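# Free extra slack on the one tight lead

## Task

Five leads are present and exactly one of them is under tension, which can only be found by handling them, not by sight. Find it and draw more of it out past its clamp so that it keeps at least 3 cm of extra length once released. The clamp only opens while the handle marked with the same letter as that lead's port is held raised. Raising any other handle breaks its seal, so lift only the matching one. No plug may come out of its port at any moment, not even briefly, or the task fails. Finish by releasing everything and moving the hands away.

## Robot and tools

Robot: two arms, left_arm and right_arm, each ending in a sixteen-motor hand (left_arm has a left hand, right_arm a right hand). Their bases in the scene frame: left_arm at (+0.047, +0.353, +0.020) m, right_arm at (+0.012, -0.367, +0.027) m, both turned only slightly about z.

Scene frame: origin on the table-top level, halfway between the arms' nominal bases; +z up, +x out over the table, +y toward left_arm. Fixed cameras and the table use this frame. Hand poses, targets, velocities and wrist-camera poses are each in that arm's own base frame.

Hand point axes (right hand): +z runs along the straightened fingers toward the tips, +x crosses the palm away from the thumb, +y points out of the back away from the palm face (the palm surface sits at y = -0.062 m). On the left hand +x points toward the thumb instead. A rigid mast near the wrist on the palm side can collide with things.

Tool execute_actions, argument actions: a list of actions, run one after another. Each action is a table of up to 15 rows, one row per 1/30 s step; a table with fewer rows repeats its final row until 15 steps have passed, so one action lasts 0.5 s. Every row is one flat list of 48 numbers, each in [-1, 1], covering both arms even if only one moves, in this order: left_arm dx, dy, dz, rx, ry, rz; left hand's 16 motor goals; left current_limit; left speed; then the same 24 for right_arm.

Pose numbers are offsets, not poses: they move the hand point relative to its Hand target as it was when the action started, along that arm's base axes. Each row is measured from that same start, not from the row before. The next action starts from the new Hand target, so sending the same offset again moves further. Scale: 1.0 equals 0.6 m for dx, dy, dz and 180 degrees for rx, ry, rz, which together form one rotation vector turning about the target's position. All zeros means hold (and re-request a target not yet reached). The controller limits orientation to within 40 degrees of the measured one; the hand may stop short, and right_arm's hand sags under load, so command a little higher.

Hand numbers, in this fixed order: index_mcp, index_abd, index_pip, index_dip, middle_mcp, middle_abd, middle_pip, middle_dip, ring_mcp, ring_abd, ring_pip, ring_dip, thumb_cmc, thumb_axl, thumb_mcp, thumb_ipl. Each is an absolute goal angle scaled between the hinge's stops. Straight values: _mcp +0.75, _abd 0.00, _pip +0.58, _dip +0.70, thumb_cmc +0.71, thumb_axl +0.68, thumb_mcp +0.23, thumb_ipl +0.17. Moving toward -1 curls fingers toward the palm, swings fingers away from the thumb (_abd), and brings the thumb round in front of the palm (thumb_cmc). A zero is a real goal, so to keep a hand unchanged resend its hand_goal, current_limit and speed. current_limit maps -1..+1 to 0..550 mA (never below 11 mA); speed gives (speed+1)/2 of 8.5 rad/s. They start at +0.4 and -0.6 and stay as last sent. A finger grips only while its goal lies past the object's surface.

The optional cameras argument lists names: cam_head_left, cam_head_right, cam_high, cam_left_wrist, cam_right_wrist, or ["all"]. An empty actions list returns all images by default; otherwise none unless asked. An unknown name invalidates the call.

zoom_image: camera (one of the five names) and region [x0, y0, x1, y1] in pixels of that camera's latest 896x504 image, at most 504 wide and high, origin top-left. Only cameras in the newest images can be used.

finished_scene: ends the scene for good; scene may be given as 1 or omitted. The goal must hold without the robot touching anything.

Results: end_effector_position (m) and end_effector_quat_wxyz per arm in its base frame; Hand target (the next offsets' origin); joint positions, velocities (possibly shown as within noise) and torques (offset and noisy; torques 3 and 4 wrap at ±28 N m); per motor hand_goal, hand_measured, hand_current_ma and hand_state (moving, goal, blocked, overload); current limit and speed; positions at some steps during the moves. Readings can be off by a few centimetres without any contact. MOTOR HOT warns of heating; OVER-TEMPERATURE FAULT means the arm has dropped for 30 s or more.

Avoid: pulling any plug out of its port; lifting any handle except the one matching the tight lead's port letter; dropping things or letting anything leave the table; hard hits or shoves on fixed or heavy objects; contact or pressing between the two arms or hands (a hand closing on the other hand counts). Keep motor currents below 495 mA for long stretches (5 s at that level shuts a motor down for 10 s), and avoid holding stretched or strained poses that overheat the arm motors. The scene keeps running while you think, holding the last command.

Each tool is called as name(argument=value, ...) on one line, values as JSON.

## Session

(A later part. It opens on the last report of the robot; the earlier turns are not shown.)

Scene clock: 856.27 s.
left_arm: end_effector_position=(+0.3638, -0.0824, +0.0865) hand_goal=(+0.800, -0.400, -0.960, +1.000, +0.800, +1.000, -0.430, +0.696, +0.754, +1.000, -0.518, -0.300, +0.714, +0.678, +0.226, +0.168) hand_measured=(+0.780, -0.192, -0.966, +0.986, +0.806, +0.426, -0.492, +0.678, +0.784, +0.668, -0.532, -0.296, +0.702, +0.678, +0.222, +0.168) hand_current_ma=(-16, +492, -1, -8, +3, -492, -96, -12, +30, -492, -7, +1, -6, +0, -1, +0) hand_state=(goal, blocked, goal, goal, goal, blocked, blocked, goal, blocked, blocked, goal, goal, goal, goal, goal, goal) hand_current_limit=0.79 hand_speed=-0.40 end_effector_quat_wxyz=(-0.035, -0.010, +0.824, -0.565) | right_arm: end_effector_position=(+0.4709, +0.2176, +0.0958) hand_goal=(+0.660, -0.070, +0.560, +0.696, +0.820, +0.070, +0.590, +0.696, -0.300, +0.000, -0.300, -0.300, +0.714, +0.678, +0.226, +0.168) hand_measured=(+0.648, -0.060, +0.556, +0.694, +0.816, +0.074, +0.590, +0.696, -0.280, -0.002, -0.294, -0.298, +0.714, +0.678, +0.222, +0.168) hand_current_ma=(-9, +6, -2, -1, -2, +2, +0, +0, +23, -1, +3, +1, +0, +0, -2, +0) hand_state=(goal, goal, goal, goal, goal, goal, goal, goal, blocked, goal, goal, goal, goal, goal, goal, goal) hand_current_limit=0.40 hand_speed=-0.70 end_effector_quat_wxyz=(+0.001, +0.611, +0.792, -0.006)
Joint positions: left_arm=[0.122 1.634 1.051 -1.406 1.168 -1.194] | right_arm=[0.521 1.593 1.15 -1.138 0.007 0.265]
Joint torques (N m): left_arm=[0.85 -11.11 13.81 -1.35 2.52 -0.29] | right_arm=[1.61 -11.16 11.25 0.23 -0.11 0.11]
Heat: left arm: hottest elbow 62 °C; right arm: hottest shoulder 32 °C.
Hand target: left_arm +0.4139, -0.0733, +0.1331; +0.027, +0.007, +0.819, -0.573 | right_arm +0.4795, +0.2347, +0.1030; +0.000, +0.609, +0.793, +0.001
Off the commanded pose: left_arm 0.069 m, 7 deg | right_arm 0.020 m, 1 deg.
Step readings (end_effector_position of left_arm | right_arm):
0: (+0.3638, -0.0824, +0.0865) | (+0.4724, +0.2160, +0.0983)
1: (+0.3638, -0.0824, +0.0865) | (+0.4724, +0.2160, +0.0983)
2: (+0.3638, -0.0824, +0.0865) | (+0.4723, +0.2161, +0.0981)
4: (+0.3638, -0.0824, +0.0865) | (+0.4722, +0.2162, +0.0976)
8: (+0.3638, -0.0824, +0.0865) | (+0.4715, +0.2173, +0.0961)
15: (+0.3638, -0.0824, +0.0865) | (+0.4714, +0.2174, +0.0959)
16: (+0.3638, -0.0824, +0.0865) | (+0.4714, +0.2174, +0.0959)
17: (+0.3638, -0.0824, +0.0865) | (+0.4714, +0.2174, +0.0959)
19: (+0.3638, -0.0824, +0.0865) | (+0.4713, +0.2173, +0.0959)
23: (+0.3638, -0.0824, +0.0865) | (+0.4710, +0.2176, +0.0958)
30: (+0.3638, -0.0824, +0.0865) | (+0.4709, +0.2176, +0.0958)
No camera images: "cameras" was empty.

execute_actions(actions=[[[0,0,0,0,0,0, 0.80,-0.4,-0.96,1.0,0.80,1.0,-0.43,0.696,0.754,1.0,-0.518,-0.3,0.714,0.678,0.226,0.168,0.79,-0.4, 0,-0.002,0.010,0,0,0, 0.66,-0.07,0.560,0.696,0.82,0.07,0.590,0.696,-0.3,0,-0.3,-0.3,0.714,0.678,0.226,0.168,0.4,-0.7]],[[0,0,0,0,0,0, 0.80,-0.4,-0.96,1.0,0.80,1.0,-0.43,0.696,0.754,1.0,-0.518,-0.3,0.714,0.678,0.226,0.168,0.79,-0.4, 0,0,0.005,0,0,0, 0.66,-0.07,0.560,0.696,0.82,0.07,0.590,0.696,-0.3,0,-0.3,-0.3,0.714,0.678,0.226,0.168,0.4,-0.7]]], cameras=["cam_right_wrist"])

zoom_image(camera="cam_right_wrist", region=[280, 0, 620, 260])

Scene clock: 859.20 s.
left_arm: end_effector_position=(+0.3638, -0.0824, +0.0865) hand_goal=(+0.800, -0.400, -0.960, +1.000, +0.800, +1.000, -0.430, +0.696, +0.754, +1.000, -0.518, -0.300, +0.714, +0.678, +0.226, +0.168) hand_measured=(+0.780, -0.192, -0.966, +0.986, +0.806, +0.426, -0.492, +0.678, +0.784, +0.668, -0.532, -0.296, +0.702, +0.678, +0.222, +0.168) hand_current_ma=(-16, +492, -1, -8, +3, -492, -96, -12, +30, -492, -7, +1, -6, +0, -1, +0) hand_state=(goal, blocked, goal, goal, goal, blocked, blocked, goal, blocked, blocked, goal, goal, goal, goal, goal, goal) hand_current_limit=0.79 hand_speed=-0.40 end_effector_quat_wxyz=(-0.035, -0.010, +0.824, -0.565) | right_arm: end_effector_position=(+0.4676, +0.2168, +0.0957) hand_goal=(+0.660, -0.070, +0.560, +0.696, +0.820, +0.070, +0.590, +0.696, -0.300, +0.000, -0.300, -0.300, +0.714, +0.678, +0.226, +0.168) hand_measured=(+0.636, -0.060, +0.550, +0.692, +0.814, +0.072, +0.588, +0.696, -0.280, -0.002, -0.294, -0.298, +0.714, +0.678, +0.222, +0.168) hand_current_ma=(-30, +6, -7, -1, -3, +1, +0, +0, +23, -1, +3, +1, +0, +0, -2, +0) hand_state=(blocked, goal, goal, goal, goal, goal, goal, goal, blocked, goal, goal, goal, goal, goal, goal, goal) hand_current_limit=0.40 hand_speed=-0.70 end_effector_quat_wxyz=(-0.002, +0.610, +0.792, -0.013)
Joint positions: left_arm=[0.122 1.634 1.051 -1.406 1.168 -1.194] | right_arm=[0.523 1.593 1.153 -1.157 0.007 0.265]
Joint torques (N m): left_arm=[0.38 -10.87 13.67 -1.35 2.59 -0.26] | right_arm=[1.32 -12.16 11.86 0.03 -0.11 0.09]
Heat: left arm: hottest elbow 62 °C; right arm: hottest shoulder 32 °C.
Hand target: left_arm +0.4139, -0.0733, +0.1331; +0.027, +0.007, +0.819, -0.573 | right_arm +0.4794, +0.2334, +0.1120; +0.000, +0.610, +0.793, +0.001
Off the commanded pose: left_arm 0.069 m, 7 deg | right_arm 0.026 m, 2 deg.
Step readings (end_effector_position of left_arm | right_arm):
0: (+0.3638, -0.0824, +0.0865) | (+0.4709, +0.2176, +0.0958)
1: (+0.3638, -0.0824, +0.0865) | (+0.4709, +0.2176, +0.0958)
2: (+0.3638, -0.0824, +0.0865) | (+0.4707, +0.2175, +0.0957)
4: (+0.3638, -0.0824, +0.0865) | (+0.4700, +0.2173, +0.0958)
8: (+0.3638, -0.0824, +0.0865) | (+0.4687, +0.2170, +0.0954)
15: (+0.3638, -0.0824, +0.0865) | (+0.4683, +0.2168, +0.0952)
16: (+0.3638, -0.0824, +0.0865) | (+0.4683, +0.2168, +0.0952)
17: (+0.3638, -0.0824, +0.0865) | (+0.4682, +0.2167, +0.0952)
19: (+0.3638, -0.0824, +0.0865) | (+0.4677, +0.2167, +0.0951)
23: (+0.3638, -0.0824, +0.0865) | (+0.4677, +0.2169, +0.0958)
30: (+0.3638, -0.0824, +0.0865) | (+0.4676, +0.2168, +0.0957)
camera_calibration:
cam_right_wrist: T_world_to_cam=[[0.783288, -0.621358, 0.0193603, -0.202239], [-0.407825, -0.490103, 0.770375, 0.168922], [-0.46919, -0.611321, -0.637297, 0.537056], [0, 0, 0, 1]] pos_world=[0.479283, 0.28544, 0.216046]
Images, in order (width x height): cam_right_wrist 896x504.

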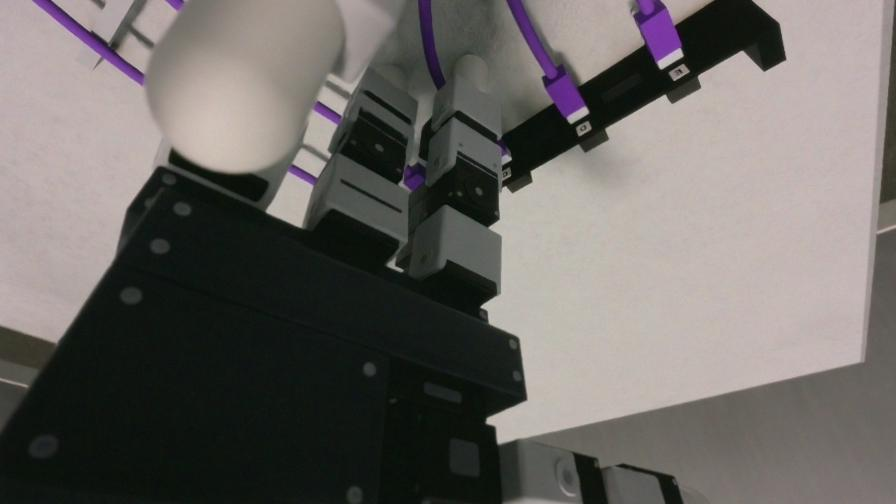

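Scaled by 1.482 from the camera's 896x504 image, which has a finer 1280x720 frame.

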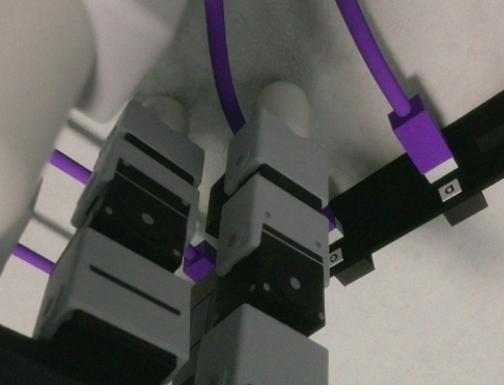

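execute_actions(actions=[[[0,0,0,0,0,0, 0.80,-0.4,-0.96,1.0,0.80,1.0,-0.43,0.696,0.754,1.0,-0.518,-0.3,0.714,0.678,0.226,0.168,0.79,-0.4, 0,-0.004,0.008,0,0,0, 0.66,-0.07,0.560,0.696,0.82,0.07,0.590,0.696,-0.3,0,-0.3,-0.3,0.714,0.678,0.226,0.168,0.4,-0.7]],[[0,0,0,0,0,0, 0.80,-0.4,-0.96,1.0,0.80,1.0,-0.43,0.696,0.754,1.0,-0.518,-0.3,0.714,0.678,0.226,0.168,0.79,-0.4, 0,0,0.005,0,0,0, 0.66,-0.07,0.560,0.696,0.82,0.07,0.590,0.696,-0.3,0,-0.3,-0.3,0.714,0.678,0.226,0.168,0.4,-0.7]]], cameras=[])

Scene clock: 861.43 s.
left_arm: end_effector_position=(+0.3638, -0.0824, +0.0865) hand_goal=(+0.800, -0.400, -0.960, +1.000, +0.800, +1.000, -0.430, +0.696, +0.754, +1.000, -0.518, -0.300, +0.714, +0.678, +0.226, +0.168) hand_measured=(+0.780, -0.192, -0.966, +0.986, +0.806, +0.426, -0.492, +0.678, +0.784, +0.668, -0.532, -0.296, +0.702, +0.678, +0.222, +0.168) hand_current_ma=(-16, +492, -1, -8, +3, -492, -96, -12, +30, -492, -7, +1, -6, +0, -1, +0) hand_state=(goal, blocked, goal, goal, goal, blocked, blocked, goal, blocked, blocked, goal, goal, goal, goal, goal, goal) hand_current_limit=0.79 hand_speed=-0.40 end_effector_quat_wxyz=(-0.035, -0.010, +0.824, -0.565) | right_arm: end_effector_position=(+0.4666, +0.2166, +0.0976) hand_goal=(+0.660, -0.070, +0.560, +0.696, +0.820, +0.070, +0.590, +0.696, -0.300, +0.000, -0.300, -0.300, +0.714, +0.678, +0.226, +0.168) hand_measured=(+0.630, -0.060, +0.546, +0.690, +0.814, +0.072, +0.588, +0.696, -0.280, -0.002, -0.294, -0.298, +0.714, +0.678, +0.222, +0.168) hand_current_ma=(-43, +6, -11, -3, -3, +1, +0, +0, +23, -1, +3, +1, +0, +0, -2, +0) hand_state=(blocked, goal, goal, goal, goal, goal, goal, goal, blocked, goal, goal, goal, goal, goal, goal, goal) hand_current_limit=0.40 hand_speed=-0.70 end_effector_quat_wxyz=(-0.004, +0.610, +0.792, -0.017)
Joint positions: left_arm=[0.122 1.634 1.051 -1.406 1.168 -1.194] | right_arm=[0.523 1.593 1.16 -1.172 0.006 0.265]
Joint torques (N m): left_arm=[0.97 -10.99 13.81 -1.48 2.6 -0.29] | right_arm=[0.97 -13.1 11.96 -0.12 -0.05 0.04]
Heat: left arm: hottest elbow 63 °C; right arm: hottest shoulder 32 °C.
Hand target: left_arm +0.4139, -0.0733, +0.1331; +0.027, +0.007, +0.819, -0.573 | right_arm +0.4794, +0.2310, +0.1198; +0.000, +0.610, +0.793, +0.001
Off the commanded pose: left_arm 0.069 m, 7 deg | right_arm 0.029 m, 2 deg.
Step readings (end_effector_position of left_arm | right_arm):
0: (+0.3638, -0.0824, +0.0865) | (+0.4676, +0.2168, +0.0957)
1: (+0.3638, -0.0824, +0.0865) | (+0.4676, +0.2168, +0.0957)
2: (+0.3638, -0.0824, +0.0865) | (+0.4674, +0.2167, +0.0957)
4: (+0.3638, -0.0824, +0.0865) | (+0.4669, +0.2166, +0.0956)
8: (+0.3638, -0.0824, +0.0865) | (+0.4670, +0.2167, +0.0966)
15: (+0.3638, -0.0824, +0.0865) | (+0.4669, +0.2166, +0.0966)
16: (+0.3638, -0.0824, +0.0865) | (+0.4669, +0.2166, +0.0966)
17: (+0.3638, -0.0824, +0.0865) | (+0.4668, +0.2166, +0.0967)
19: (+0.3638, -0.0824, +0.0865) | (+0.4667, +0.2166, +0.0970)
23: (+0.3638, -0.0824, +0.0865) | (+0.4668, +0.2167, +0.0977)
30: (+0.3638, -0.0824, +0.0865) | (+0.4666, +0.2166, +0.0976)
No camera images: "cameras" was empty.

execute_actions(actions=[[[0,0,0,0,0,0, 0.80,-0.4,-0.96,1.0,0.80,1.0,-0.43,0.696,0.754,1.0,-0.518,-0.3,0.714,0.678,0.226,0.168,0.79,-0.4, 0.010,-0.004,0.0,0,0,0, 0.66,-0.07,0.560,0.696,0.82,0.07,0.590,0.696,-0.3,0,-0.3,-0.3,0.714,0.678,0.226,0.168,0.4,-0.7]],[[0,0,0,0,0,0, 0.80,-0.4,-0.96,1.0,0.80,1.0,-0.43,0.696,0.754,1.0,-0.518,-0.3,0.714,0.678,0.226,0.168,0.79,-0.4, 0.008,0,0.0,0,0,0, 0.66,-0.07,0.560,0.696,0.82,0.07,0.590,0.696,-0.3,0,-0.3,-0.3,0.714,0.678,0.226,0.168,0.4,-0.7]]], cameras=[])

Scene clock: 863.53 s.
left_arm: end_effector_position=(+0.3638, -0.0824, +0.0865) hand_goal=(+0.800, -0.400, -0.960, +1.000, +0.800, +1.000, -0.430, +0.696, +0.754, +1.000, -0.518, -0.300, +0.714, +0.678, +0.226, +0.168) hand_measured=(+0.780, -0.192, -0.966, +0.986, +0.806, +0.426, -0.492, +0.678, +0.784, +0.668, -0.532, -0.296, +0.702, +0.678, +0.222, +0.168) hand_current_ma=(-16, +492, -1, -8, +3, -492, -96, -12, +30, -492, -7, +1, -6, +0, -1, +0) hand_state=(goal, blocked, goal, goal, goal, blocked, blocked, goal, blocked, blocked, goal, goal, goal, goal, goal, goal) hand_current_limit=0.79 hand_speed=-0.40 end_effector_quat_wxyz=(-0.035, -0.010, +0.824, -0.565) | right_arm: end_effector_position=(+0.4699, +0.2185, +0.0999) hand_goal=(+0.660, -0.070, +0.560, +0.696, +0.820, +0.070, +0.590, +0.696, -0.300, +0.000, -0.300, -0.300, +0.714, +0.678, +0.226, +0.168) hand_measured=(+0.634, -0.060, +0.546, +0.690, +0.814, +0.072, +0.588, +0.696, -0.280, -0.002, -0.294, -0.298, +0.714, +0.678, +0.222, +0.168) hand_current_ma=(-34, +6, -11, -3, -3, +1, +0, +0, +23, -1, +3, +1, +0, +0, -2, +0) hand_state=(blocked, goal, goal, goal, goal, goal, goal, goal, blocked, goal, goal, goal, goal, goal, goal, goal) hand_current_limit=0.40 hand_speed=-0.70 end_effector_quat_wxyz=(-0.005, +0.610, +0.792, -0.019)
Joint positions: left_arm=[0.122 1.634 1.051 -1.406 1.168 -1.194] | right_arm=[0.523 1.602 1.179 -1.186 0.006 0.265]
Joint torques (N m): left_arm=[0.56 -10.46 13.75 -1.52 2.55 -0.25] | right_arm=[-0.26 -12.4 12.41 0.23 -0.02 -0.13]
Heat: left arm: hottest elbow 63 °C; right arm: hottest shoulder 32 °C.
Hand target: left_arm +0.4139, -0.0733, +0.1331; +0.027, +0.007, +0.819, -0.573 | right_arm +0.4902, +0.2286, +0.1198; +0.000, +0.610, +0.793, +0.001
Off the commanded pose: left_arm 0.069 m, 7 deg | right_arm 0.030 m, 2 deg.
Step readings (end_effector_position of left_arm | right_arm):
0: (+0.3638, -0.0824, +0.0865) | (+0.4666, +0.2166, +0.0976)
1: (+0.3638, -0.0824, +0.0865) | (+0.4666, +0.2166, +0.0976)
2: (+0.3638, -0.0824, +0.0865) | (+0.4668, +0.2166, +0.0978)
4: (+0.3638, -0.0824, +0.0865) | (+0.4669, +0.2167, +0.0981)
8: (+0.3638, -0.0824, +0.0865) | (+0.4674, +0.2170, +0.0996)
15: (+0.3638, -0.0824, +0.0865) | (+0.4674, +0.2170, +0.1000)
16: (+0.3638, -0.0824, +0.0865) | (+0.4674, +0.2170, +0.1000)
17: (+0.3638, -0.0824, +0.0865) | (+0.4676, +0.2171, +0.1003)
19: (+0.3638, -0.0824, +0.0865) | (+0.4686, +0.2177, +0.1003)
23: (+0.3638, -0.0824, +0.0865) | (+0.4698, +0.2184, +0.0999)
30: (+0.3638, -0.0824, +0.0865) | (+0.4700, +0.2185, +0.0999)
No camera images: "cameras" was empty.

execute_actions(actions=[[[0,0,0,0,0,0, 0.80,-0.4,-0.96,1.0,0.80,1.0,-0.43,0.696,0.754,1.0,-0.518,-0.3,0.714,0.678,0.226,0.168,0.79,-0.4, 0.009,0,0.0,0,0,0, 0.66,-0.07,0.560,0.696,0.82,0.07,0.590,0.696,-0.3,0,-0.3,-0.3,0.714,0.678,0.226,0.168,0.4,-0.7]]], cameras=["cam_high","cam_head_right","cam_head_left"])

zoom_image(camera="cam_high", region=[370, 150, 500, 250])

zoom_image(camera="cam_head_left", region=[350, 200, 530, 350])

Scene clock: 864.70 s.
left_arm: end_effector_position=(+0.3638, -0.0824, +0.0865) hand_goal=(+0.800, -0.400, -0.960, +1.000, +0.800, +1.000, -0.430, +0.696, +0.754, +1.000, -0.518, -0.300, +0.714, +0.678, +0.226, +0.168) hand_measured=(+0.780, -0.192, -0.966, +0.986, +0.806, +0.426, -0.492, +0.678, +0.784, +0.668, -0.532, -0.296, +0.702, +0.678, +0.222, +0.168) hand_current_ma=(-16, +492, -1, -8, +3, -492, -96, -12, +30, -492, -7, +1, -6, +0, -1, +0) hand_state=(goal, blocked, goal, goal, goal, blocked, blocked, goal, blocked, blocked, goal, goal, goal, goal, goal, goal) hand_current_limit=0.79 hand_speed=-0.40 end_effector_quat_wxyz=(-0.035, -0.010, +0.824, -0.565) | right_arm: end_effector_position=(+0.4736, +0.2199, +0.0997) hand_goal=(+0.660, -0.070, +0.560, +0.696, +0.820, +0.070, +0.590, +0.696, -0.300, +0.000, -0.300, -0.300, +0.714, +0.678, +0.226, +0.168) hand_measured=(+0.646, -0.060, +0.552, +0.690, +0.814, +0.072, +0.588, +0.696, -0.280, -0.002, -0.294, -0.298, +0.714, +0.678, +0.222, +0.168) hand_current_ma=(-14, +6, -5, -3, -3, +1, +0, +0, +23, -1, +3, +1, +0, +0, -2, +0) hand_state=(goal, goal, goal, goal, goal, goal, goal, goal, blocked, goal, goal, goal, goal, goal, goal, goal) hand_current_limit=0.40 hand_speed=-0.70 end_effector_quat_wxyz=(-0.005, +0.611, +0.792, -0.020)
Joint positions: left_arm=[0.122 1.634 1.051 -1.406 1.168 -1.194] | right_arm=[0.522 1.613 1.192 -1.191 0.006 0.265]
Joint torques (N m): left_arm=[0.79 -11.58 13.78 -1.54 2.59 -0.27] | right_arm=[-0.62 -12.57 12.46 0.28 -0.01 -0.18]
Heat: left arm: hottest elbow 63 °C; right arm: hottest shoulder 32 °C.
Hand target: left_arm +0.4139, -0.0733, +0.1331; +0.027, +0.007, +0.819, -0.573 | right_arm +0.4956, +0.2286, +0.1196; +0.000, +0.610, +0.793, +0.000
Off the commanded pose: left_arm 0.069 m, 7 deg | right_arm 0.031 m, 2 deg.
Step readings (end_effector_position of left_arm | right_arm):
0: (+0.3638, -0.0824, +0.0865) | (+0.4699, +0.2185, +0.0999)
1: (+0.3638, -0.0824, +0.0865) | (+0.4699, +0.2185, +0.0999)
2: (+0.3638, -0.0824, +0.0865) | (+0.4701, +0.2186, +0.0998)
4: (+0.3638, -0.0824, +0.0865) | (+0.4708, +0.2190, +0.0998)
8: (+0.3638, -0.0824, +0.0865) | (+0.4731, +0.2198, +0.0997)
15: (+0.3638, -0.0824, +0.0865) | (+0.4736, +0.2199, +0.0997)
Images, in order (width x height): cam_head_left 896x504, cam_head_right 896x504, cam_high 896x504.

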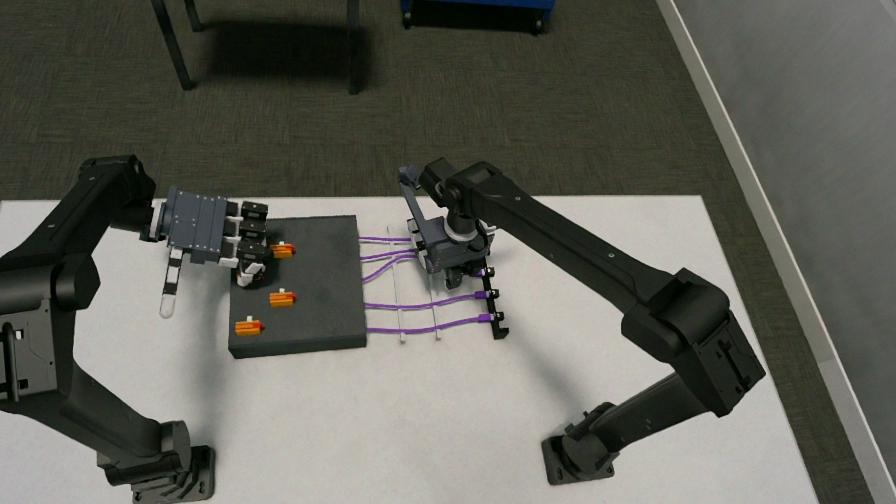

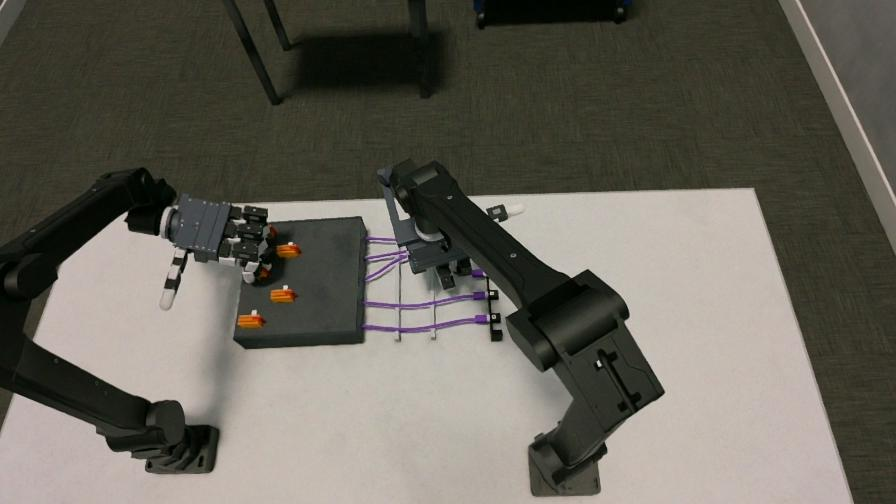

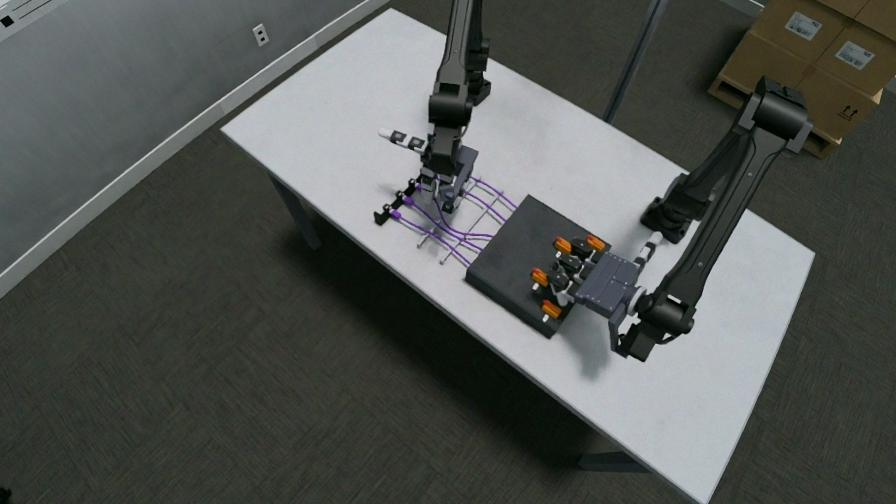

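Scaled by 3.877 from the camera's 896x504 image, which has a finer 1280x720 frame.

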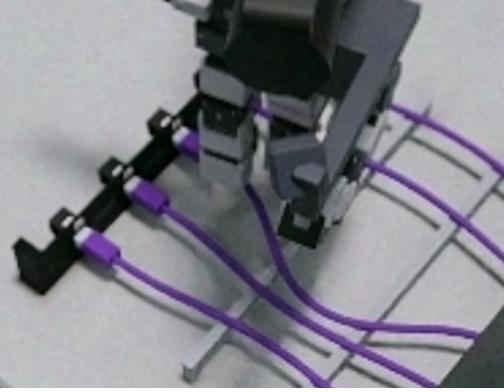

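Scaled by 2.800 from the camera's 896x504 image, which has a finer 1280x720 frame.

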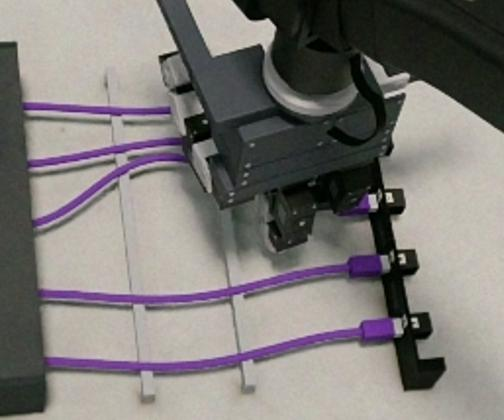

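execute_actions(actions=[[[0,0,0,0,0,0, 0.80,-0.4,-0.96,1.0,0.80,1.0,-0.43,0.696,0.754,1.0,-0.518,-0.3,0.714,0.678,0.226,0.168,0.79,-0.4, 0,0,0.0,0,0,0, 0.68,-0.4,0.560,0.696,0.80,0.4,0.590,0.696,-0.3,0,-0.3,-0.3,0.714,0.678,0.226,0.168,0.6,-0.7]],[[0,0,0,0,0,0, 0.80,-0.4,-0.96,1.0,0.80,1.0,-0.43,0.696,0.754,1.0,-0.518,-0.3,0.714,0.678,0.226,0.168,0.79,-0.4, 0,0,0.0,0,0,0, 0.72,-0.4,0.58,0.696,0.76,0.4,0.580,0.696,-0.3,0,-0.3,-0.3,0.714,0.678,0.226,0.168,0.7,-0.7]],[[0,0,0,0,0,0, 0.80,-0.4,-0.96,1.0,0.80,1.0,-0.43,0.696,0.754,1.0,-0.518,-0.3,0.714,0.678,0.226,0.168,0.79,-0.4, 0,0,0.0,0,0,0, 0.76,-0.4,0.59,0.696,0.73,0.4,0.570,0.696,-0.3,0,-0.3,-0.3,0.714,0.678,0.226,0.168,0.7,-0.7]]], cameras=["cam_right_wrist"])

zoom_image(camera="cam_right_wrist", region=[280, 0, 620, 260])

Scene clock: 867.17 s.
left_arm: end_effector_position=(+0.3638, -0.0824, +0.0865) hand_goal=(+0.800, -0.400, -0.960, +1.000, +0.800, +1.000, -0.430, +0.696, +0.754, +1.000, -0.518, -0.300, +0.714, +0.678, +0.226, +0.168) hand_measured=(+0.780, -0.192, -0.966, +0.986, +0.806, +0.426, -0.492, +0.678, +0.784, +0.668, -0.532, -0.296, +0.702, +0.678, +0.222, +0.168) hand_current_ma=(-16, +492, -1, -8, +3, -492, -96, -12, +30, -492, -7, +1, -6, +0, -1, +0) hand_state=(goal, blocked, goal, goal, goal, blocked, blocked, goal, blocked, blocked, goal, goal, goal, goal, goal, goal) hand_current_limit=0.79 hand_speed=-0.40 end_effector_quat_wxyz=(-0.035, -0.010, +0.824, -0.565) | right_arm: end_effector_position=(+0.4748, +0.2188, +0.1004) hand_goal=(+0.760, -0.400, +0.590, +0.696, +0.730, +0.400, +0.570, +0.696, -0.300, +0.000, -0.300, -0.300, +0.714, +0.678, +0.226, +0.168) hand_measured=(+0.656, -0.118, +0.556, +0.690, +0.802, +0.162, +0.590, +0.696, -0.280, -0.002, -0.294, -0.298, +0.714, +0.678, +0.222, +0.168) hand_current_ma=(-294, +468, -46, -3, +161, -467, +21, +0, +23, -1, +3, +1, +0, +0, -2, +0) hand_state=(blocked, blocked, blocked, goal, blocked, blocked, blocked, goal, blocked, goal, goal, goal, goal, goal, goal, goal) hand_current_limit=0.70 hand_speed=-0.70 end_effector_quat_wxyz=(-0.005, +0.611, +0.791, -0.019)
Joint positions: left_arm=[0.122 1.634 1.051 -1.406 1.168 -1.194] | right_arm=[0.519 1.613 1.193 -1.191 0.006 0.265]
Joint torques (N m): left_arm=[0.38 -11.11 13.9 -1.33 2.58 -0.24] | right_arm=[-0.44 -12.57 12.37 0.27 -0.05 -0.19]
Heat: left arm: hottest elbow 63 °C; right arm: hottest shoulder 32 °C.
Hand target: left_arm +0.4139, -0.0733, +0.1331; +0.027, +0.007, +0.819, -0.573 | right_arm +0.4957, +0.2286, +0.1198; +0.000, +0.609, +0.793, +0.001
Off the commanded pose: left_arm 0.069 m, 7 deg | right_arm 0.030 m, 2 deg.
Step readings (end_effector_position of left_arm | right_arm):
0: (+0.3638, -0.0824, +0.0865) | (+0.4736, +0.2199, +0.0997)
1: (+0.3638, -0.0824, +0.0865) | (+0.4736, +0.2199, +0.0997)
2: (+0.3638, -0.0824, +0.0865) | (+0.4736, +0.2199, +0.0997)
4: (+0.3638, -0.0824, +0.0865) | (+0.4740, +0.2190, +0.0998)
8: (+0.3638, -0.0824, +0.0865) | (+0.4746, +0.2188, +0.1002)
15: (+0.3638, -0.0824, +0.0865) | (+0.4748, +0.2188, +0.1004)
16: (+0.3638, -0.0824, +0.0865) | (+0.4748, +0.2188, +0.1004)
17: (+0.3638, -0.0824, +0.0865) | (+0.4748, +0.2188, +0.1004)
19: (+0.3638, -0.0824, +0.0865) | (+0.4748, +0.2188, +0.1004)
23: (+0.3638, -0.0824, +0.0865) | (+0.4748, +0.2188, +0.1004)
30: (+0.3638, -0.0824, +0.0865) | (+0.4748, +0.2188, +0.1004)
31: (+0.3638, -0.0824, +0.0865) | (+0.4748, +0.2188, +0.1004)
32: (+0.3638, -0.0824, +0.0865) | (+0.4748, +0.2188, +0.1004)
34: (+0.3638, -0.0824, +0.0865) | (+0.4748, +0.2188, +0.1004)
38: (+0.3638, -0.0824, +0.0865) | (+0.4748, +0.2188, +0.1004)
45: (+0.3638, -0.0824, +0.0865) | (+0.4748, +0.2188, +0.1004)
camera_calibration:
cam_right_wrist: T_world_to_cam=[[0.78134, -0.623954, 0.0137611, -0.204674], [-0.40026, -0.48406, 0.778125, 0.163567], [-0.478853, -0.613488, -0.627959, 0.548772], [0, 0, 0, 1]] pos_world=[0.488171, 0.288134, 0.220148]
Images, in order (width x height): cam_right_wrist 896x504.

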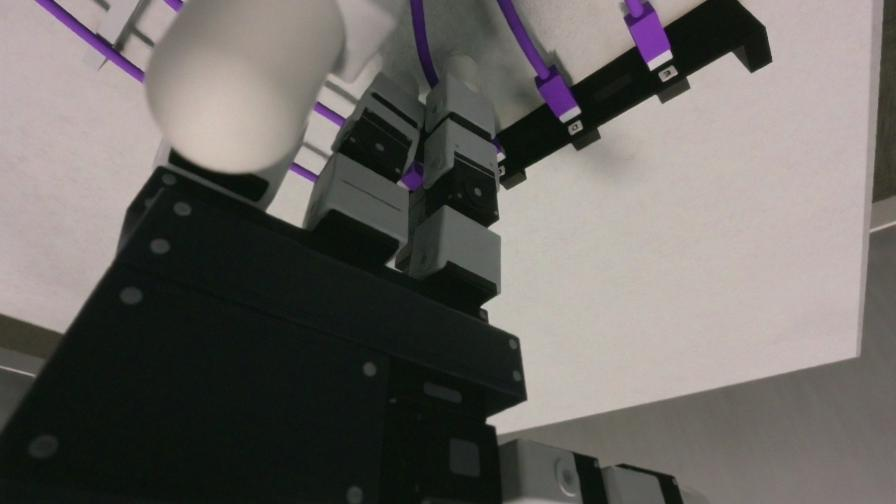

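Scaled by 1.482 from the camera's 896x504 image, which has a finer 1280x720 frame.

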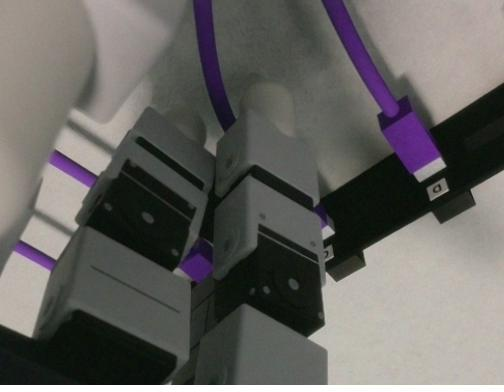

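execute_actions(actions=[[[0,0,0,0,0,0, 0.80,-0.4,-0.96,1.0,0.80,1.0,-0.43,0.696,0.754,1.0,-0.518,-0.3,0.714,0.678,0.226,0.168,0.79,-0.4, 0,-0.005,0.010,0,0,0, 0.76,-0.4,0.59,0.696,0.73,0.4,0.570,0.696,-0.3,0,-0.3,-0.3,0.714,0.678,0.226,0.168,0.7,-0.7]],[[0,0,0,0,0,0, 0.80,-0.4,-0.96,1.0,0.80,1.0,-0.43,0.696,0.754,1.0,-0.518,-0.3,0.714,0.678,0.226,0.168,0.79,-0.4, 0,-0.008,0.010,0,0,0, 0.76,-0.4,0.59,0.696,0.73,0.4,0.570,0.696,-0.3,0,-0.3,-0.3,0.714,0.678,0.226,0.168,0.7,-0.7]],[[0,0,0,0,0,0, 0.80,-0.4,-0.96,1.0,0.80,1.0,-0.43,0.696,0.754,1.0,-0.518,-0.3,0.714,0.678,0.226,0.168,0.79,-0.4, 0,-0.008,0.010,0,0,0, 0.76,-0.4,0.59,0.696,0.73,0.4,0.570,0.696,-0.3,0,-0.3,-0.3,0.714,0.678,0.226,0.168,0.7,-0.7]]], cameras=[])

Scene clock: 870.20 s.
left_arm: end_effector_position=(+0.3638, -0.0824, +0.0865) hand_goal=(+0.800, -0.400, -0.960, +1.000, +0.800, +1.000, -0.430, +0.696, +0.754, +1.000, -0.518, -0.300, +0.714, +0.678, +0.226, +0.168) hand_measured=(+0.780, -0.192, -0.966, +0.986, +0.806, +0.426, -0.492, +0.678, +0.784, +0.668, -0.532, -0.296, +0.702, +0.678, +0.222, +0.168) hand_current_ma=(-16, +492, -1, -8, +3, -492, -96, -12, +30, -492, -7, +1, -6, +0, -1, +0) hand_state=(goal, blocked, goal, goal, goal, blocked, blocked, goal, blocked, blocked, goal, goal, goal, goal, goal, goal) hand_current_limit=0.79 hand_speed=-0.40 end_effector_quat_wxyz=(-0.035, -0.010, +0.824, -0.565) | right_arm: end_effector_position=(+0.4755, +0.2106, +0.1050) hand_goal=(+0.760, -0.400, +0.590, +0.696, +0.730, +0.400, +0.570, +0.696, -0.300, +0.000, -0.300, -0.300, +0.714, +0.678, +0.226, +0.168) hand_measured=(+0.656, -0.118, +0.556, +0.690, +0.802, +0.162, +0.590, +0.696, -0.280, -0.002, -0.294, -0.298, +0.714, +0.678, +0.222, +0.168) hand_current_ma=(-294, +467, -46, -3, +161, -467, +21, +0, +23, -1, +3, +1, +0, +0, -2, +0) hand_state=(blocked, blocked, blocked, goal, blocked, blocked, blocked, goal, blocked, goal, goal, goal, goal, goal, goal, goal) hand_current_limit=0.70 hand_speed=-0.70 end_effector_quat_wxyz=(-0.010, +0.609, +0.792, -0.028)
Joint positions: left_arm=[0.122 1.634 1.051 -1.406 1.168 -1.194] | right_arm=[0.5 1.61 1.208 -1.228 0.004 0.241]
Joint torques (N m): left_arm=[0.21 -10.75 13.64 -1.35 2.56 -0.32] | right_arm=[-0.73 -14.86 12.19 0.03 0.06 -0.18]
Heat: left arm: hottest elbow 63 °C; right arm: hottest shoulder 32 °C.
Hand target: left_arm +0.4139, -0.0733, +0.1331; +0.027, +0.007, +0.819, -0.573 | right_arm +0.4956, +0.2160, +0.1376; +0.000, +0.609, +0.793, +0.000
Off the commanded pose: left_arm 0.069 m, 7 deg | right_arm 0.039 m, 4 deg.
Step readings (end_effector_position of left_arm | right_arm):
0: (+0.3638, -0.0824, +0.0865) | (+0.4748, +0.2188, +0.1004)
1: (+0.3638, -0.0824, +0.0865) | (+0.4748, +0.2188, +0.1004)
2: (+0.3638, -0.0824, +0.0865) | (+0.4746, +0.2187, +0.1003)
4: (+0.3638, -0.0824, +0.0865) | (+0.4746, +0.2189, +0.1008)
8: (+0.3638, -0.0824, +0.0865) | (+0.4751, +0.2186, +0.1020)
15: (+0.3638, -0.0824, +0.0865) | (+0.4748, +0.2180, +0.1019)
16: (+0.3638, -0.0824, +0.0865) | (+0.4747, +0.2180, +0.1018)
17: (+0.3638, -0.0824, +0.0865) | (+0.4745, +0.2175, +0.1017)
19: (+0.3638, -0.0824, +0.0865) | (+0.4745, +0.2167, +0.1018)
23: (+0.3638, -0.0824, +0.0865) | (+0.4751, +0.2151, +0.1026)
30: (+0.3638, -0.0824, +0.0865) | (+0.4752, +0.2148, +0.1030)
31: (+0.3638, -0.0824, +0.0865) | (+0.4752, +0.2149, +0.1030)
32: (+0.3638, -0.0824, +0.0865) | (+0.4753, +0.2145, +0.1031)
34: (+0.3638, -0.0824, +0.0865) | (+0.4753, +0.2139, +0.1033)
38: (+0.3638, -0.0824, +0.0865) | (+0.4757, +0.2118, +0.1042)
45: (+0.3638, -0.0824, +0.0865) | (+0.4756, +0.2105, +0.1050)
No camera images: "cameras" was empty.

execute_actions(actions=[[[0,0,0,0,0,0, 0.80,-0.4,-0.96,1.0,0.80,1.0,-0.43,0.696,0.754,1.0,-0.518,-0.3,0.714,0.678,0.226,0.168,0.79,-0.4, 0,-0.004,0.015,0,0,0, 0.76,-0.4,0.59,0.696,0.73,0.4,0.570,0.696,-0.3,0,-0.3,-0.3,0.714,0.678,0.226,0.168,0.7,-0.7]],[[0,0,0,0,0,0, 0.80,-0.4,-0.96,1.0,0.80,1.0,-0.43,0.696,0.754,1.0,-0.518,-0.3,0.714,0.678,0.226,0.168,0.79,-0.4, 0,-0.004,0.015,0,0,0, 0.76,-0.4,0.59,0.696,0.73,0.4,0.570,0.696,-0.3,0,-0.3,-0.3,0.714,0.678,0.226,0.168,0.7,-0.7]]], cameras=[])

Scene clock: 872.17 s.
left_arm: end_effector_position=(+0.3638, -0.0824, +0.0865) hand_goal=(+0.800, -0.400, -0.960, +1.000, +0.800, +1.000, -0.430, +0.696, +0.754, +1.000, -0.518, -0.300, +0.714, +0.678, +0.226, +0.168) hand_measured=(+0.780, -0.192, -0.966, +0.986, +0.806, +0.426, -0.492, +0.678, +0.784, +0.668, -0.532, -0.296, +0.702, +0.678, +0.222, +0.168) hand_current_ma=(-16, +492, -1, -8, +3, -492, -96, -12, +30, -492, -7, +1, -6, +0, -1, +0) hand_state=(goal, blocked, goal, goal, goal, blocked, blocked, goal, blocked, blocked, goal, goal, goal, goal, goal, goal) hand_current_limit=0.79 hand_speed=-0.40 end_effector_quat_wxyz=(-0.035, -0.010, +0.824, -0.565) | right_arm: end_effector_position=(+0.4730, +0.2050, +0.1216) hand_goal=(+0.760, -0.400, +0.590, +0.696, +0.730, +0.400, +0.570, +0.696, -0.300, +0.000, -0.300, -0.300, +0.714, +0.678, +0.226, +0.168) hand_measured=(+0.656, -0.118, +0.556, +0.692, +0.800, +0.162, +0.590, +0.696, -0.280, -0.002, -0.294, -0.298, +0.714, +0.678, +0.222, +0.168) hand_current_ma=(-294, +468, -46, -1, +160, -467, +21, +0, +23, -1, +3, +1, +0, +0, -2, +0) hand_state=(blocked, blocked, blocked, goal, blocked, blocked, blocked, goal, blocked, goal, goal, goal, goal, goal, goal, goal) hand_current_limit=0.70 hand_speed=-0.70 end_effector_quat_wxyz=(-0.013, +0.610, +0.792, -0.032)
Joint positions: left_arm=[0.122 1.634 1.051 -1.406 1.168 -1.194] | right_arm=[0.492 1.587 1.228 -1.28 0.003 0.234]
Joint torques (N m): left_arm=[0.03 -11.46 13.68 -1.2 2.55 -0.24] | right_arm=[-0.73 -14.45 12.66 0.24 0.09 -0.2]
Heat: left arm: hottest elbow 63 °C; right arm: hottest shoulder 32 °C.
Hand target: left_arm +0.4139, -0.0733, +0.1331; +0.027, +0.007, +0.819, -0.573 | right_arm +0.4956, +0.2112, +0.1558; +0.000, +0.609, +0.793, +0.000
Off the commanded pose: left_arm 0.069 m, 7 deg | right_arm 0.041 m, 4 deg.
Step readings (end_effector_position of left_arm | right_arm):
0: (+0.3638, -0.0824, +0.0865) | (+0.4755, +0.2106, +0.1050)
1: (+0.3638, -0.0824, +0.0865) | (+0.4755, +0.2106, +0.1050)
2: (+0.3638, -0.0824, +0.0865) | (+0.4753, +0.2104, +0.1052)
4: (+0.3638, -0.0824, +0.0865) | (+0.4753, +0.2104, +0.1063)
8: (+0.3638, -0.0824, +0.0865) | (+0.4752, +0.2088, +0.1100)
15: (+0.3638, -0.0824, +0.0865) | (+0.4739, +0.2074, +0.1145)
16: (+0.3638, -0.0824, +0.0865) | (+0.4738, +0.2074, +0.1145)
17: (+0.3638, -0.0824, +0.0865) | (+0.4735, +0.2070, +0.1144)
19: (+0.3638, -0.0824, +0.0865) | (+0.4733, +0.2061, +0.1153)
23: (+0.3638, -0.0824, +0.0865) | (+0.4728, +0.2048, +0.1181)
30: (+0.3638, -0.0824, +0.0865) | (+0.4731, +0.2051, +0.1217)
No camera images: "cameras" was empty.

execute_actions(actions=[[[0,0,0,0,0,0, 0.80,-0.4,-0.96,1.0,0.80,1.0,-0.43,0.696,0.754,1.0,-0.518,-0.3,0.714,0.678,0.226,0.168,0.79,-0.4, 0.003,-0.009,0.011,0,0,0, 0.76,-0.4,0.59,0.696,0.73,0.4,0.570,0.696,-0.3,0,-0.3,-0.3,0.714,0.678,0.226,0.168,0.7,-0.7]],[[0,0,0,0,0,0, 0.80,-0.4,-0.96,1.0,0.80,1.0,-0.43,0.696,0.754,1.0,-0.518,-0.3,0.714,0.678,0.226,0.168,0.79,-0.4, 0.003,-0.009,0.011,0,0,0, 0.76,-0.4,0.59,0.696,0.73,0.4,0.570,0.696,-0.3,0,-0.3,-0.3,0.714,0.678,0.226,0.168,0.7,-0.7]]], cameras=["cam_high","cam_right_wrist"])

zoom_image(camera="cam_high", region=[370, 150, 500, 250])

Scene clock: 873.90 s.
left_arm: end_effector_position=(+0.3638, -0.0824, +0.0865) hand_goal=(+0.800, -0.400, -0.960, +1.000, +0.800, +1.000, -0.430, +0.696, +0.754, +1.000, -0.518, -0.300, +0.714, +0.678, +0.226, +0.168) hand_measured=(+0.780, -0.192, -0.966, +0.986, +0.806, +0.426, -0.492, +0.678, +0.784, +0.668, -0.532, -0.296, +0.702, +0.678, +0.222, +0.168) hand_current_ma=(-16, +492, -1, -8, +3, -492, -96, -12, +30, -492, -7, +1, -6, +0, -1, +0) hand_state=(goal, blocked, goal, goal, goal, blocked, blocked, goal, blocked, blocked, goal, goal, goal, goal, goal, goal) hand_current_limit=0.79 hand_speed=-0.40 end_effector_quat_wxyz=(-0.035, -0.010, +0.824, -0.565) | right_arm: end_effector_position=(+0.4772, +0.1947, +0.1341) hand_goal=(+0.760, -0.400, +0.590, +0.696, +0.730, +0.400, +0.570, +0.696, -0.300, +0.000, -0.300, -0.300, +0.714, +0.678, +0.226, +0.168) hand_measured=(+0.656, -0.118, +0.556, +0.692, +0.800, +0.162, +0.590, +0.696, -0.280, -0.002, -0.294, -0.298, +0.714, +0.678, +0.222, +0.168) hand_current_ma=(-294, +467, -46, -1, +160, -467, +21, +0, +23, -1, +3, +1, +0, +0, -2, +0) hand_state=(blocked, blocked, blocked, goal, blocked, blocked, blocked, goal, blocked, goal, goal, goal, goal, goal, goal, goal) hand_current_limit=0.70 hand_speed=-0.70 end_effector_quat_wxyz=(-0.014, +0.610, +0.791, -0.032)
Joint positions: left_arm=[0.122 1.634 1.051 -1.406 1.168 -1.194] | right_arm=[0.467 1.574 1.247 -1.313 0.003 0.21]
Joint torques (N m): left_arm=[0.5 -10.7 13.72 -1.35 2.58 -0.26] | right_arm=[-0.73 -14.33 12.79 0.28 0.09 -0.16]
Heat: left arm: hottest elbow 64 °C; right arm: hottest shoulder 32 °C.
Hand target: left_arm +0.4139, -0.0733, +0.1331; +0.027, +0.007, +0.819, -0.573 | right_arm +0.4992, +0.2005, +0.1690; +0.000, +0.609, +0.793, +0.001
Off the commanded pose: left_arm 0.069 m, 7 deg | right_arm 0.042 m, 4 deg.
Step readings (end_effector_position of left_arm | right_arm):
0: (+0.3638, -0.0824, +0.0865) | (+0.4729, +0.2050, +0.1216)
1: (+0.3638, -0.0824, +0.0865) | (+0.4729, +0.2050, +0.1216)
2: (+0.3638, -0.0824, +0.0865) | (+0.4728, +0.2048, +0.1217)
4: (+0.3638, -0.0824, +0.0865) | (+0.4726, +0.2035, +0.1219)
8: (+0.3638, -0.0824, +0.0865) | (+0.4738, +0.2001, +0.1244)
15: (+0.3638, -0.0824, +0.0865) | (+0.4754, +0.1993, +0.1280)
16: (+0.3638, -0.0824, +0.0865) | (+0.4755, +0.1991, +0.1280)
17: (+0.3638, -0.0824, +0.0865) | (+0.4753, +0.1987, +0.1280)
19: (+0.3638, -0.0824, +0.0865) | (+0.4754, +0.1970, +0.1284)
23: (+0.3638, -0.0824, +0.0865) | (+0.4759, +0.1955, +0.1311)
30: (+0.3638, -0.0824, +0.0865) | (+0.4772, +0.1947, +0.1341)
camera_calibration:
cam_right_wrist: T_world_to_cam=[[0.78275, -0.622323, -0.00403434, -0.220622], [-0.3759, -0.477948, 0.793892, 0.111737], [-0.495986, -0.619902, -0.608045, 0.563025], [0, 0, 0, 1]] pos_world=[0.493946, 0.265127, 0.252748]
Images, in order (width x height): cam_high 896x504, cam_right_wrist 896x504.

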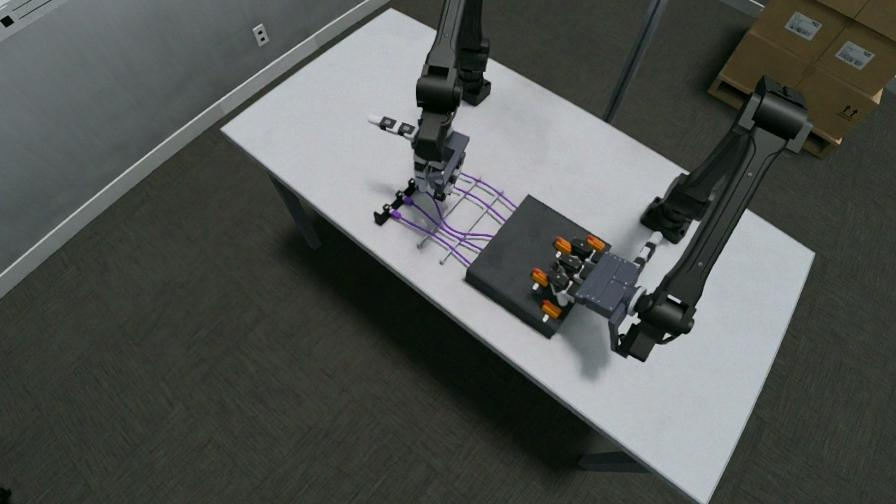

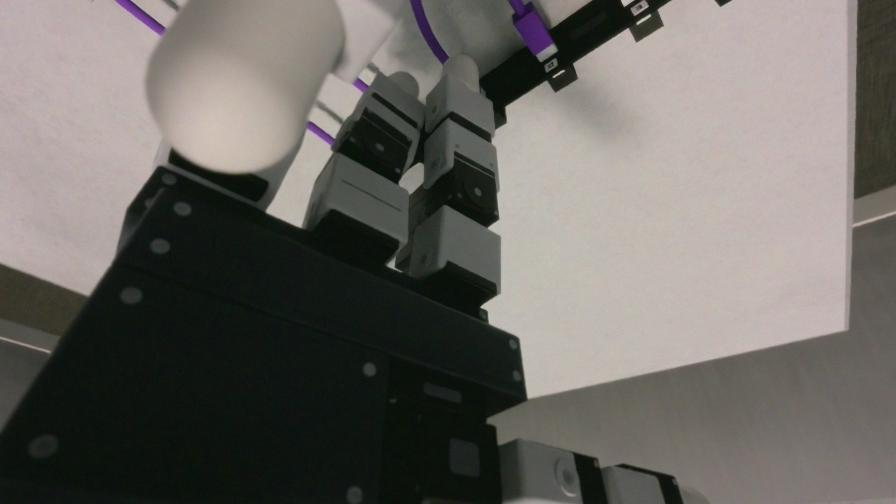

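Scaled by 3.877 from the camera's 896x504 image, which has a finer 1280x720 frame.

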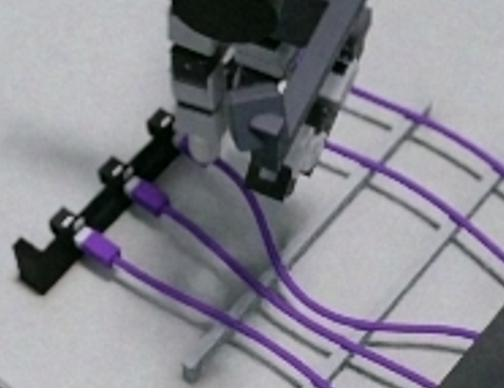

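zoom_image(camera="cam_right_wrist", region=[320, 0, 560, 180])

execute_actions(actions=[], cameras=["cam_head_left","cam_head_right"])

zoom_image(camera="cam_head_left", region=[350, 200, 530, 350])

zoom_image(camera="cam_head_right", region=[350, 200, 530, 350])

Scaled by 2.100 from the camera's 896x504 image, which has a finer 1280x720 frame.

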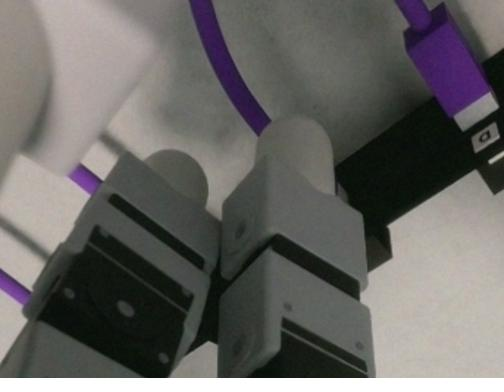

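Scene clock: 874.53 s.
left_arm: end_effector_position=(+0.3638, -0.0824, +0.0865) hand_goal=(+0.800, -0.400, -0.960, +1.000, +0.800, +1.000, -0.430, +0.696, +0.754, +1.000, -0.518, -0.300, +0.714, +0.678, +0.226, +0.168) hand_measured=(+0.780, -0.192, -0.966, +0.986, +0.806, +0.426, -0.492, +0.678, +0.784, +0.668, -0.532, -0.296, +0.702, +0.678, +0.222, +0.168) hand_current_ma=(-16, +492, -1, -8, +3, -492, -96, -12, +30, -492, -7, +1, -6, +0, -1, +0) hand_state=(goal, blocked, goal, goal, goal, blocked, blocked, goal, blocked, blocked, goal, goal, goal, goal, goal, goal) hand_current_limit=0.79 hand_speed=-0.40 end_effector_quat_wxyz=(-0.035, -0.010, +0.824, -0.565) | right_arm: end_effector_position=(+0.4772, +0.1947, +0.1341) hand_goal=(+0.760, -0.400, +0.590, +0.696, +0.730, +0.400, +0.570, +0.696, -0.300, +0.000, -0.300, -0.300, +0.714, +0.678, +0.226, +0.168) hand_measured=(+0.656, -0.118, +0.556, +0.692, +0.800, +0.162, +0.590, +0.696, -0.280, -0.002, -0.294, -0.298, +0.714, +0.678, +0.222, +0.168) hand_current_ma=(-294, +467, -46, -1, +160, -467, +21, +0, +23, -1, +3, +1, +0, +0, -2, +0) hand_state=(blocked, blocked, blocked, goal, blocked, blocked, blocked, goal, blocked, goal, goal, goal, goal, goal, goal, goal) hand_current_limit=0.70 hand_speed=-0.70 end_effector_quat_wxyz=(-0.014, +0.610, +0.792, -0.032)
Joint positions: left_arm=[0.122 1.634 1.051 -1.406 1.168 -1.194] | right_arm=[0.467 1.574 1.247 -1.313 0.003 0.21]
Joint velocities: within noise
Joint torques (N m): left_arm=[0.73 -11.05 13.76 -1.36 2.56 -0.2] | right_arm=[-0.67 -14.33 12.78 0.25 0.1 -0.2]
Heat: left arm: hottest elbow 64 °C; right arm: hottest shoulder 32 °C.
Hand target: left_arm +0.4139, -0.0733, +0.1331; +0.027, +0.007, +0.819, -0.573 | right_arm +0.4992, +0.2005, +0.1690; +0.000, +0.609, +0.793, +0.001
Off the commanded pose: left_arm 0.069 m, 7 deg | right_arm 0.042 m, 4 deg.
Images, in order (width x height): cam_head_left 896x504, cam_head_right 896x504.

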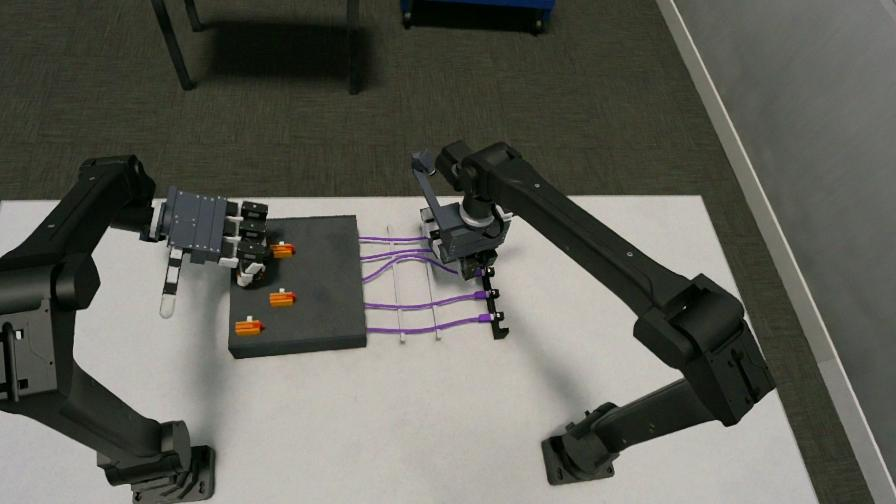

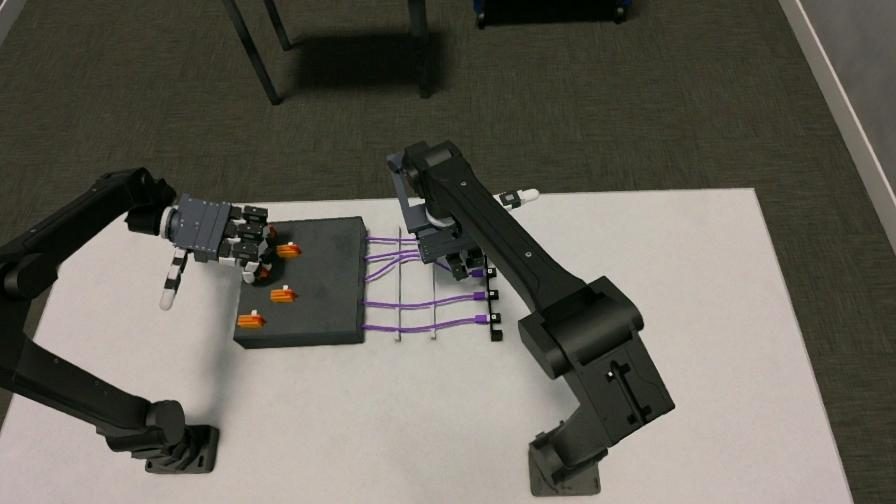

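Scaled by 2.800 from the camera's 896x504 image, which has a finer 1280x720 frame.

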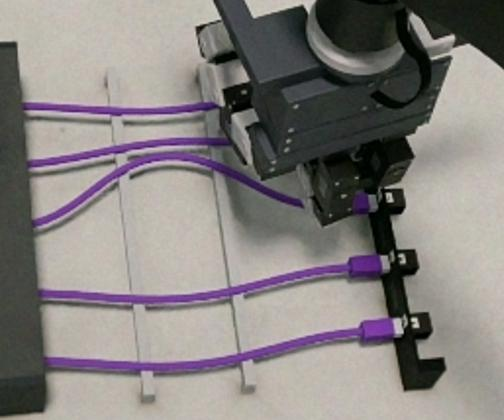

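Scaled by 2.800 from the camera's 896x504 image, which has a finer 1280x720 frame.

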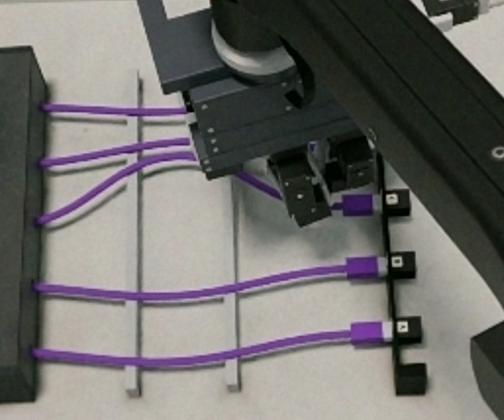

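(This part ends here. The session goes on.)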